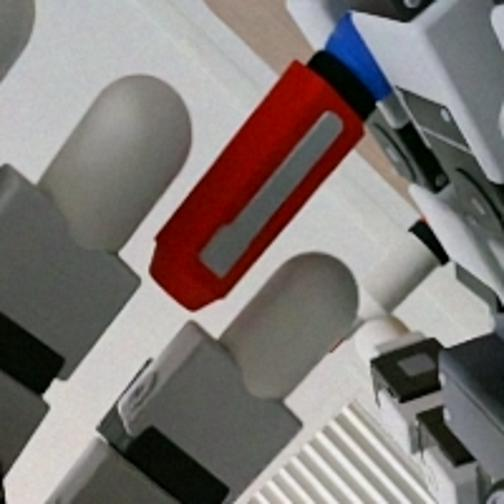

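Scaled by 2.520.

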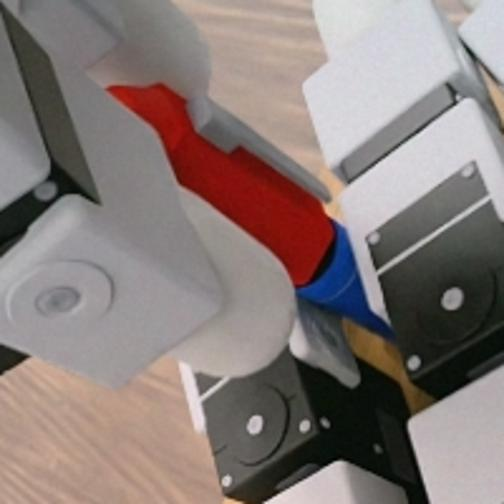

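Request:
execute_actions(
  actions=[
    [[0,0,0,0,0,0,-0.3,0.525,0.576,0.696,0.3,0.525,0.576,0.696,0.6,0.525,0.576,0.696,0.714,0.678,0.226,0.168,0.78,-0.9,0,0,0,0,0,0,-0.3,0.9,-0.495,0.551,0.3,0.9,-0.495,0.551,0.2,0.9,-0.236,0.232,-0.686,0.677,0.112,-0.157,0.3,-0.9]],
  ],
)

Request:
wait(
  seconds=1.5,
  cameras=["cam_right_wrist", "cam_left_wrist"],
)

Request:
zoom_image(
  camera="cam_right_wrist",
  region=[200, 0, 400, 200],
)

Request:
zoom_image(
  camera="cam_left_wrist",
  region=[130, 30, 330, 230],
)

Scene clock: 425.00 s.
left_arm: end_effector_position=(+0.4235, -0.0663, +0.1495) hand_goal=(-0.300, +0.526, +0.576, +0.696, +0.300, +0.526, +0.576, +0.696, +0.600, +0.526, +0.576, +0.696, +0.714, +0.678, +0.226, +0.168) hand_measured=(+0.050, +0.446, +0.578, +0.694, +0.006, +0.448, +0.576, +0.698, +0.196, +0.526, +0.574, +0.694, +0.720, +0.678, +0.224, +0.168) hand_current_ma=(+489, -359, +7, -5, -489, -351, +1, +4, -489, -2, -4, -5, +20, -2, -9, -1) hand_state=(blocked, blocked, goal, goal, blocked, blocked, goal, goal, blocked, goal, goal, goal, goal, goal, goal, goal) hand_current_limit=0.78 hand_speed=-0.90 end_effector_quat_wxyz=(+0.453, +0.785, +0.366, +0.211) | right_arm: end_effector_position=(+0.3915, -0.1212, +0.1257) hand_goal=(-0.300, +0.900, -0.494, +0.552, +0.300, +0.900, -0.494, +0.552, +0.200, +0.900, -0.236, +0.232, -0.686, +0.678, +0.112, -0.156) hand_measured=(-0.112, +0.896, -0.500, +0.550, +0.080, +0.894, -0.492, +0.552, +0.196, +0.880, -0.242, +0.230, -0.684, +0.680, +0.114, -0.154) hand_current_ma=(+358, -17, -22, -8, -357, -23, +6, +1, -9, -79, -18, -8, +8, +4, +8, +10) hand_state=(blocked, goal, goal, goal, blocked, goal, goal, goal, goal, goal, goal, goal, goal, goal, goal, goal) hand_current_limit=0.30 hand_speed=-0.90 end_effector_quat_wxyz=(-0.604, +0.721, -0.262, +0.219)
Joint positions: left_arm=[2.537 -2.246 -2.352 0.932 1.505 0.037] | right_arm=[-0.107 -1.103 2.504 -4.215 -0.577 2.865]
Joint torques (N m): left_arm=[2.2 14.6 -5.15 -0.35 1.85 0.08] | right_arm=[-9.48 -13.24 -15.27 -4.52 2.96 1.2]
Wrist force (N): left_arm=[-3.5 18.0 -4.8] | right_arm=[-4.1 5.4 4.2]
Wrist torque (N m): left_arm=[-0.17 -0.07 -0.21] | right_arm=[0.06 0.19 0.01]
Wrist force, peak (N): left_arm=[-3.7 18.3 -4.8] | right_arm=[-4.1 5.4 4.3]
Hand target: left_arm +0.4235, -0.0663, +0.1495; +0.453, +0.785, +0.366, +0.211 | right_arm +0.3915, -0.1212, +0.1257; -0.604, +0.721, -0.262, +0.219
Off the commanded pose: left_arm 0.000 m, 0 deg | right_arm 0.000 m, 0 deg.

Scene clock: 426.50 s.
left_arm: end_effector_position=(+0.4235, -0.0663, +0.1495) hand_goal=(-0.300, +0.526, +0.576, +0.696, +0.300, +0.526, +0.576, +0.696, +0.600, +0.526, +0.576, +0.696, +0.714, +0.678, +0.226, +0.168) hand_measured=(+0.050, +0.446, +0.578, +0.694, +0.006, +0.448, +0.576, +0.698, +0.196, +0.526, +0.574, +0.694, +0.720, +0.678, +0.224, +0.168) hand_current_ma=(+489, -359, +7, -5, -489, -351, +1, +4, -489, -2, -4, -5, +20, -2, -9, -1) hand_state=(blocked, blocked, goal, goal, blocked, blocked, goal, goal, blocked, goal, goal, goal, goal, goal, goal, goal) hand_current_limit=0.78 hand_speed=-0.90 end_effector_quat_wxyz=(+0.453, +0.785, +0.366, +0.211) | right_arm: end_effector_position=(+0.3915, -0.1212, +0.1257) hand_goal=(-0.300, +0.900, -0.494, +0.552, +0.300, +0.900, -0.494, +0.552, +0.200, +0.900, -0.236, +0.232, -0.686, +0.678, +0.112, -0.156) hand_measured=(-0.112, +0.896, -0.500, +0.550, +0.080, +0.894, -0.492, +0.552, +0.196, +0.880, -0.242, +0.230, -0.684, +0.680, +0.114, -0.154) hand_current_ma=(+358, -17, -22, -8, -357, -23, +6, +1, -9, -79, -18, -8, +8, +4, +8, +10) hand_state=(blocked, goal, goal, goal, blocked, goal, goal, goal, goal, goal, goal, goal, goal, goal, goal, goal) hand_current_limit=0.30 hand_speed=-0.90 end_effector_quat_wxyz=(-0.604, +0.721, -0.262, +0.219)
Joint positions: left_arm=[2.537 -2.246 -2.352 0.932 1.505 0.037] | right_arm=[-0.107 -1.103 2.504 -4.215 -0.577 2.865]
Joint torques (N m): left_arm=[2.66 15.06 -4.69 -0.46 1.73 0.45] | right_arm=[-9.36 -13.5 -12.24 -4.46 2.9 1.07]
Wrist force (N): left_arm=[-3.5 18.1 -4.9] | right_arm=[-3.7 5.0 3.9]
Wrist torque (N m): left_arm=[-0.15 -0.07 -0.22] | right_arm=[0.02 0.14 0.04]
Wrist force, peak (N): left_arm=[-3.5 18.4 -4.9] | right_arm=[-4.2 5.4 4.3]
Hand target: left_arm +0.4235, -0.0663, +0.1495; +0.453, +0.785, +0.366, +0.211 | right_arm +0.3915, -0.1212, +0.1257; -0.604, +0.721, -0.262, +0.219
Off the commanded pose: left_arm 0.000 m, 0 deg | right_arm 0.000 m, 0 deg.
wait: 1.50 s; at rest by 0.17 s
Images, in order (width x height): cam_left_wrist 504x504, cam_right_wrist 504x504.

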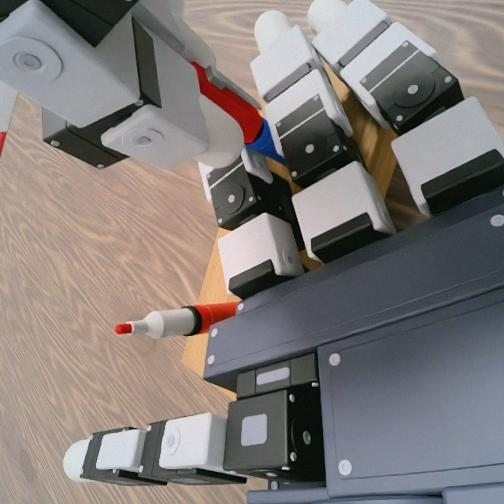

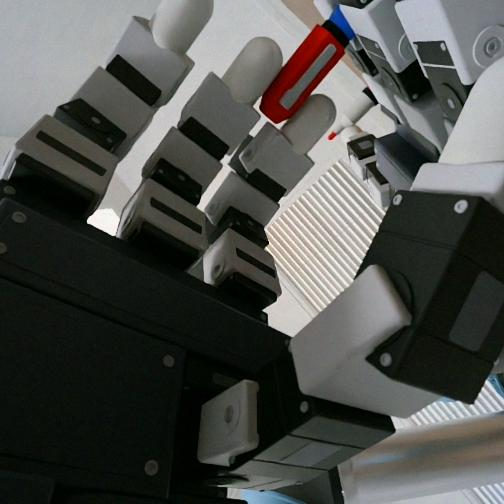

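Scaled by 2.520.

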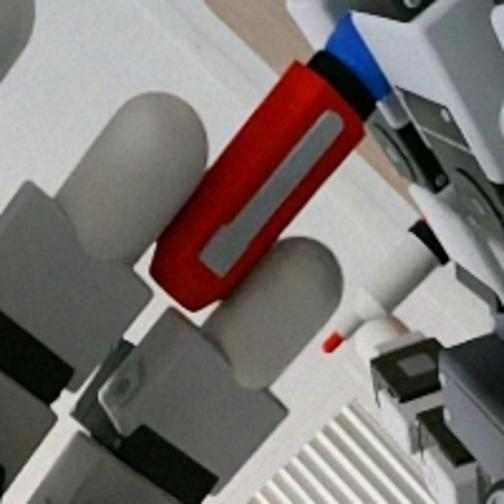

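Scaled by 2.520.

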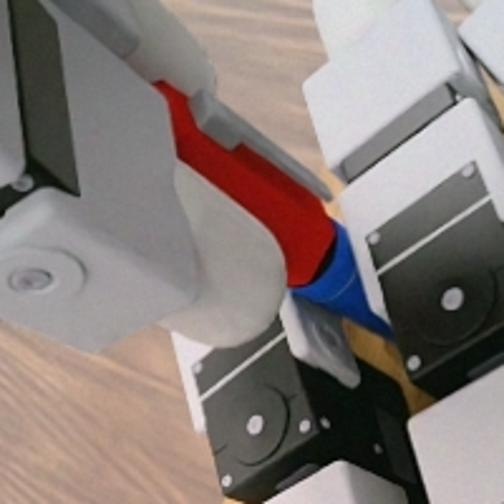

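Request:
execute_actions(
  actions=[
    [[0,0,0,0,0,0,-0.3,0.525,0.576,0.696,0.3,0.525,0.576,0.696,0.6,0.525,0.576,0.696,0.714,0.678,0.226,0.168,0.78,-0.9,0,0,0,0,0,0,0.09,0.9,-0.495,0.551,-0.09,0.9,-0.495,0.551,0.2,0.9,-0.236,0.232,-0.686,0.677,0.112,-0.157,0.3,-0.85]],
  ],
)

Request:
move(
  target=[0,0,0,0,0,0,-0.3,0.525,0.576,0.696,0.3,0.525,0.576,0.696,0.6,0.525,0.576,0.696,0.714,0.678,0.226,0.168,0.78,-0.9,-0.0043,-0.0051,0,0,0,0,0.09,0.9,-0.495,0.551,-0.09,0.9,-0.495,0.551,0.2,0.9,-0.236,0.232,-0.686,0.677,0.112,-0.157,0.3,-0.85],
  speed=0.05,
)

Request:
execute_actions(
  actions=[
    [[0,0,0,0,0,0,-0.3,0.525,0.576,0.696,0.3,0.525,0.576,0.696,0.6,0.525,0.576,0.696,0.714,0.678,0.226,0.168,0.78,-0.9,0,0,0,0,0,0,-0.3,0.9,-0.495,0.551,0.3,0.9,-0.495,0.551,0.2,0.9,-0.236,0.232,-0.686,0.677,0.112,-0.157,0.3,-0.9]],
  ],
)

Request:
wait(
  seconds=0.8,
  cameras=["cam_right_wrist", "cam_left_wrist"],
)

Request:
zoom_image(
  camera="cam_right_wrist",
  region=[200, 0, 400, 200],
)

Request:
zoom_image(
  camera="cam_left_wrist",
  region=[130, 30, 330, 230],
)

Scene clock: 428.80 s.
left_arm: end_effector_position=(+0.4235, -0.0663, +0.1495) hand_goal=(-0.300, +0.526, +0.576, +0.696, +0.300, +0.526, +0.576, +0.696, +0.600, +0.526, +0.576, +0.696, +0.714, +0.678, +0.226, +0.168) hand_measured=(+0.050, +0.446, +0.578, +0.694, +0.006, +0.448, +0.576, +0.698, +0.196, +0.526, +0.574, +0.694, +0.720, +0.678, +0.224, +0.168) hand_current_ma=(+489, -359, +7, -5, -489, -351, +1, +4, -489, -2, -4, -5, +20, -2, -9, -1) hand_state=(blocked, blocked, goal, goal, blocked, blocked, goal, goal, blocked, goal, goal, goal, goal, goal, goal, goal) hand_current_limit=0.78 hand_speed=-0.90 end_effector_quat_wxyz=(+0.453, +0.785, +0.366, +0.211) | right_arm: end_effector_position=(+0.3915, -0.1212, +0.1257) hand_goal=(+0.090, +0.900, -0.494, +0.552, -0.090, +0.900, -0.494, +0.552, +0.200, +0.900, -0.236, +0.232, -0.686, +0.678, +0.112, -0.156) hand_measured=(+0.086, +0.894, -0.498, +0.550, -0.086, +0.894, -0.492, +0.552, +0.196, +0.880, -0.242, +0.230, -0.684, +0.680, +0.114, -0.154) hand_current_ma=(-9, -23, -16, -8, +9, -24, +6, +1, -9, -79, -18, -8, +8, +4, +8, +10) hand_state=(goal, goal, goal, goal, goal, goal, goal, goal, goal, goal, goal, goal, goal, goal, goal, goal) hand_current_limit=0.30 hand_speed=-0.85 end_effector_quat_wxyz=(-0.604, +0.721, -0.262, +0.219)
Joint positions: left_arm=[2.537 -2.246 -2.352 0.932 1.505 0.037] | right_arm=[-0.107 -1.103 2.504 -4.215 -0.577 2.865]
Joint torques (N m): left_arm=[2.8 15.43 -4.34 -0.43 1.85 0.32] | right_arm=[-9.36 -13.73 -8.98 -4.27 2.91 1.34]
Wrist force (N): left_arm=[-2.5 18.2 -4.6] | right_arm=[-4.4 5.0 3.3]
Wrist torque (N m): left_arm=[-0.17 -0.08 -0.19] | right_arm=[0.03 0.16 0.02]
Wrist force, peak (N): left_arm=[-3.0 18.5 -4.8] | right_arm=[-4.3 5.5 4.3]
Hand target: left_arm +0.4235, -0.0663, +0.1495; +0.453, +0.785, +0.366, +0.211 | right_arm +0.3915, -0.1212, +0.1257; -0.604, +0.721, -0.262, +0.219
Off the commanded pose: left_arm 0.000 m, 0 deg | right_arm 0.000 m, 0 deg.

Scene clock: 429.53 s.
left_arm: end_effector_position=(+0.4235, -0.0663, +0.1495) hand_goal=(-0.300, +0.526, +0.576, +0.696, +0.300, +0.526, +0.576, +0.696, +0.600, +0.526, +0.576, +0.696, +0.714, +0.678, +0.226, +0.168) hand_measured=(+0.050, +0.446, +0.578, +0.694, +0.006, +0.448, +0.576, +0.698, +0.196, +0.526, +0.574, +0.694, +0.720, +0.678, +0.224, +0.168) hand_current_ma=(+489, -359, +7, -5, -489, -351, +1, +4, -489, -2, -4, -5, +20, -2, -9, -1) hand_state=(blocked, blocked, goal, goal, blocked, blocked, goal, goal, blocked, goal, goal, goal, goal, goal, goal, goal) hand_current_limit=0.78 hand_speed=-0.90 end_effector_quat_wxyz=(+0.453, +0.785, +0.366, +0.211) | right_arm: end_effector_position=(+0.3889, -0.1242, +0.1257) hand_goal=(+0.090, +0.900, -0.494, +0.552, -0.090, +0.900, -0.494, +0.552, +0.200, +0.900, -0.236, +0.232, -0.686, +0.678, +0.112, -0.156) hand_measured=(+0.086, +0.894, -0.498, +0.550, -0.086, +0.894, -0.492, +0.552, +0.196, +0.880, -0.242, +0.230, -0.684, +0.680, +0.114, -0.154) hand_current_ma=(-9, -23, -16, -8, +9, -24, +6, +1, -9, -79, -18, -8, +8, +4, +8, +10) hand_state=(goal, goal, goal, goal, goal, goal, goal, goal, goal, goal, goal, goal, goal, goal, goal, goal) hand_current_limit=0.30 hand_speed=-0.85 end_effector_quat_wxyz=(-0.604, +0.721, -0.262, +0.219)
Joint positions: left_arm=[2.537 -2.246 -2.352 0.932 1.505 0.037] | right_arm=[-0.118 -1.106 2.515 -4.216 -0.566 2.858]
Joint torques (N m): left_arm=[2.86 15.39 -5.21 -0.26 1.86 0] | right_arm=[-11 -31.6 4.86 -4.71 3.19 -1.54]
Wrist force (N): left_arm=[-2.4 18.4 -4.7] | right_arm=[-4.5 5.2 3.3]
Wrist torque (N m): left_arm=[-0.16 -0.08 -0.19] | right_arm=[0.04 0.18 0.09]
Wrist force, peak (N): left_arm=[-2.6 18.6 -4.6] | right_arm=[-4.5 5.4 3.3]
Hand target: left_arm +0.4235, -0.0663, +0.1495; +0.453, +0.785, +0.366, +0.211 | right_arm +0.3889, -0.1242, +0.1257; -0.604, +0.721, -0.262, +0.219
Off the commanded pose: left_arm 0.000 m, 0 deg | right_arm 0.000 m, 0 deg.
move: done

Scene clock: 430.50 s.
left_arm: end_effector_position=(+0.4235, -0.0663, +0.1495) hand_goal=(-0.300, +0.526, +0.576, +0.696, +0.300, +0.526, +0.576, +0.696, +0.600, +0.526, +0.576, +0.696, +0.714, +0.678, +0.226, +0.168) hand_measured=(+0.050, +0.446, +0.578, +0.694, +0.006, +0.448, +0.576, +0.698, +0.196, +0.526, +0.574, +0.694, +0.720, +0.678, +0.224, +0.168) hand_current_ma=(+489, -359, +7, -5, -489, -351, +1, +4, -489, -2, -4, -5, +20, -2, -9, -1) hand_state=(blocked, blocked, goal, goal, blocked, blocked, goal, goal, blocked, goal, goal, goal, goal, goal, goal, goal) hand_current_limit=0.78 hand_speed=-0.90 end_effector_quat_wxyz=(+0.453, +0.785, +0.366, +0.211) | right_arm: end_effector_position=(+0.3889, -0.1242, +0.1257) hand_goal=(-0.300, +0.900, -0.494, +0.552, +0.300, +0.900, -0.494, +0.552, +0.200, +0.900, -0.236, +0.232, -0.686, +0.678, +0.112, -0.156) hand_measured=(-0.134, +0.896, -0.500, +0.550, +0.108, +0.894, -0.494, +0.552, +0.196, +0.880, -0.242, +0.230, -0.684, +0.680, +0.114, -0.154) hand_current_ma=(+358, -17, -20, -8, -356, -24, +0, +1, -9, -79, -18, -8, +8, +4, +8, +10) hand_state=(blocked, goal, goal, goal, blocked, goal, goal, goal, goal, goal, goal, goal, goal, goal, goal, goal) hand_current_limit=0.30 hand_speed=-0.90 end_effector_quat_wxyz=(-0.604, +0.721, -0.262, +0.219)
Joint positions: left_arm=[2.537 -2.246 -2.352 0.932 1.505 0.037] | right_arm=[-0.118 -1.107 2.515 -4.216 -0.565 2.857]
Joint torques (N m): left_arm=[3.29 15.11 -4.02 -0.33 1.83 0.29] | right_arm=[-8.94 -31.73 5.38 -4.34 3.11 -1.2]
Wrist force (N): left_arm=[-3.3 18.1 -4.9] | right_arm=[-3.7 4.7 4.1]
Wrist torque (N m): left_arm=[-0.15 -0.10 -0.20] | right_arm=[0.03 0.17 0.11]
Wrist force, peak (N): left_arm=[-2.6 18.5 -4.7] | right_arm=[-4.1 5.1 4.1]
Hand target: left_arm +0.4235, -0.0663, +0.1495; +0.453, +0.785, +0.366, +0.211 | right_arm +0.3889, -0.1242, +0.1257; -0.604, +0.721, -0.262, +0.219
Off the commanded pose: left_arm 0.000 m, 0 deg | right_arm 0.000 m, 0 deg.

Scene clock: 431.30 s.
left_arm: end_effector_position=(+0.4235, -0.0663, +0.1495) hand_goal=(-0.300, +0.526, +0.576, +0.696, +0.300, +0.526, +0.576, +0.696, +0.600, +0.526, +0.576, +0.696, +0.714, +0.678, +0.226, +0.168) hand_measured=(+0.050, +0.446, +0.578, +0.694, +0.006, +0.448, +0.576, +0.698, +0.196, +0.526, +0.574, +0.694, +0.720, +0.678, +0.224, +0.168) hand_current_ma=(+489, -359, +7, -5, -489, -351, +1, +4, -489, -2, -4, -5, +20, -2, -9, -1) hand_state=(blocked, blocked, goal, goal, blocked, blocked, goal, goal, blocked, goal, goal, goal, goal, goal, goal, goal) hand_current_limit=0.78 hand_speed=-0.90 end_effector_quat_wxyz=(+0.453, +0.785, +0.366, +0.211) | right_arm: end_effector_position=(+0.3889, -0.1242, +0.1257) hand_goal=(-0.300, +0.900, -0.494, +0.552, +0.300, +0.900, -0.494, +0.552, +0.200, +0.900, -0.236, +0.232, -0.686, +0.678, +0.112, -0.156) hand_measured=(-0.134, +0.896, -0.500, +0.550, +0.108, +0.894, -0.494, +0.552, +0.196, +0.880, -0.242, +0.230, -0.684, +0.680, +0.114, -0.154) hand_current_ma=(+358, -17, -20, -8, -357, -24, +0, +1, -9, -79, -18, -8, +8, +4, +8, +10) hand_state=(blocked, goal, goal, goal, blocked, goal, goal, goal, goal, goal, goal, goal, goal, goal, goal, goal) hand_current_limit=0.30 hand_speed=-0.90 end_effector_quat_wxyz=(-0.604, +0.721, -0.262, +0.219)
Joint positions: left_arm=[2.537 -2.246 -2.352 0.932 1.505 0.037] | right_arm=[-0.118 -1.107 2.515 -4.216 -0.565 2.857]
Joint torques (N m): left_arm=[2.34 15.41 -4.38 -0.39 1.83 0.25] | right_arm=[-9.2 -31.78 5.55 -3.98 2.9 -1.12]
Wrist force (N): left_arm=[-3.4 17.9 -4.8] | right_arm=[-4.1 4.9 4.1]
Wrist torque (N m): left_arm=[-0.17 -0.07 -0.21] | right_arm=[0.05 0.21 0.09]
Wrist force, peak (N): left_arm=[-3.2 18.3 -5.0] | right_arm=[-4.3 5.1 4.0]
Hand target: left_arm +0.4235, -0.0663, +0.1495; +0.453, +0.785, +0.366, +0.211 | right_arm +0.3889, -0.1242, +0.1257; -0.604, +0.721, -0.262, +0.219
Off the commanded pose: left_arm 0.000 m, 0 deg | right_arm 0.000 m, 0 deg.
wait: 0.80 s; at rest by 0.17 s
Images, in order (width x height): cam_left_wrist 504x504, cam_right_wrist 504x504.

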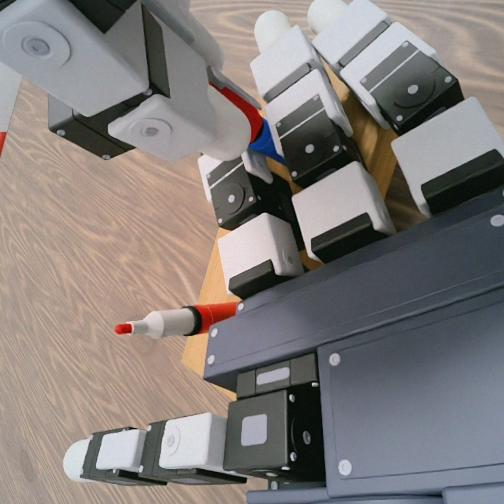

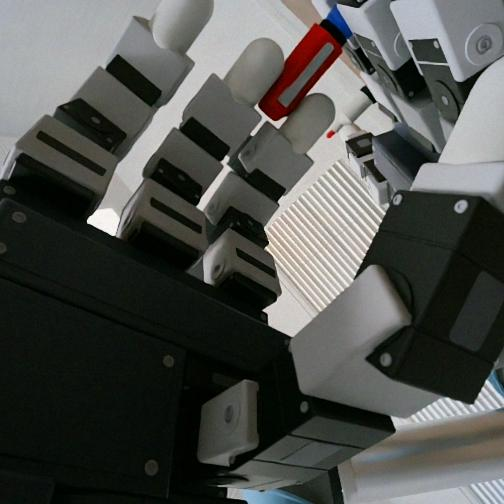

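Scaled by 2.520.

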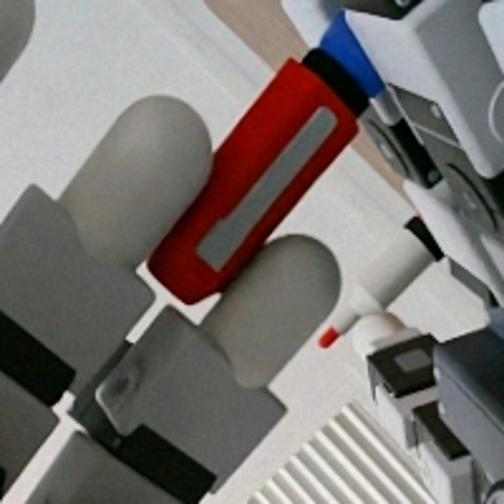

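Scaled by 2.520.

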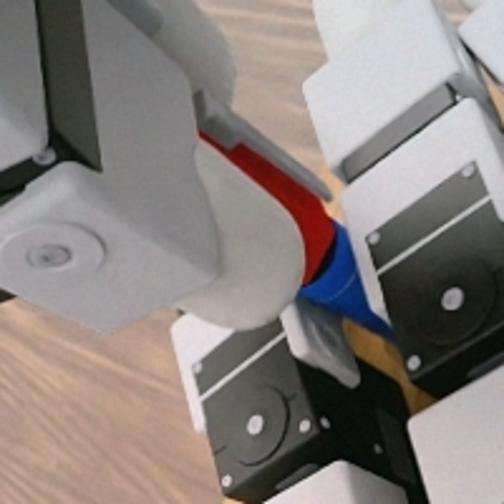

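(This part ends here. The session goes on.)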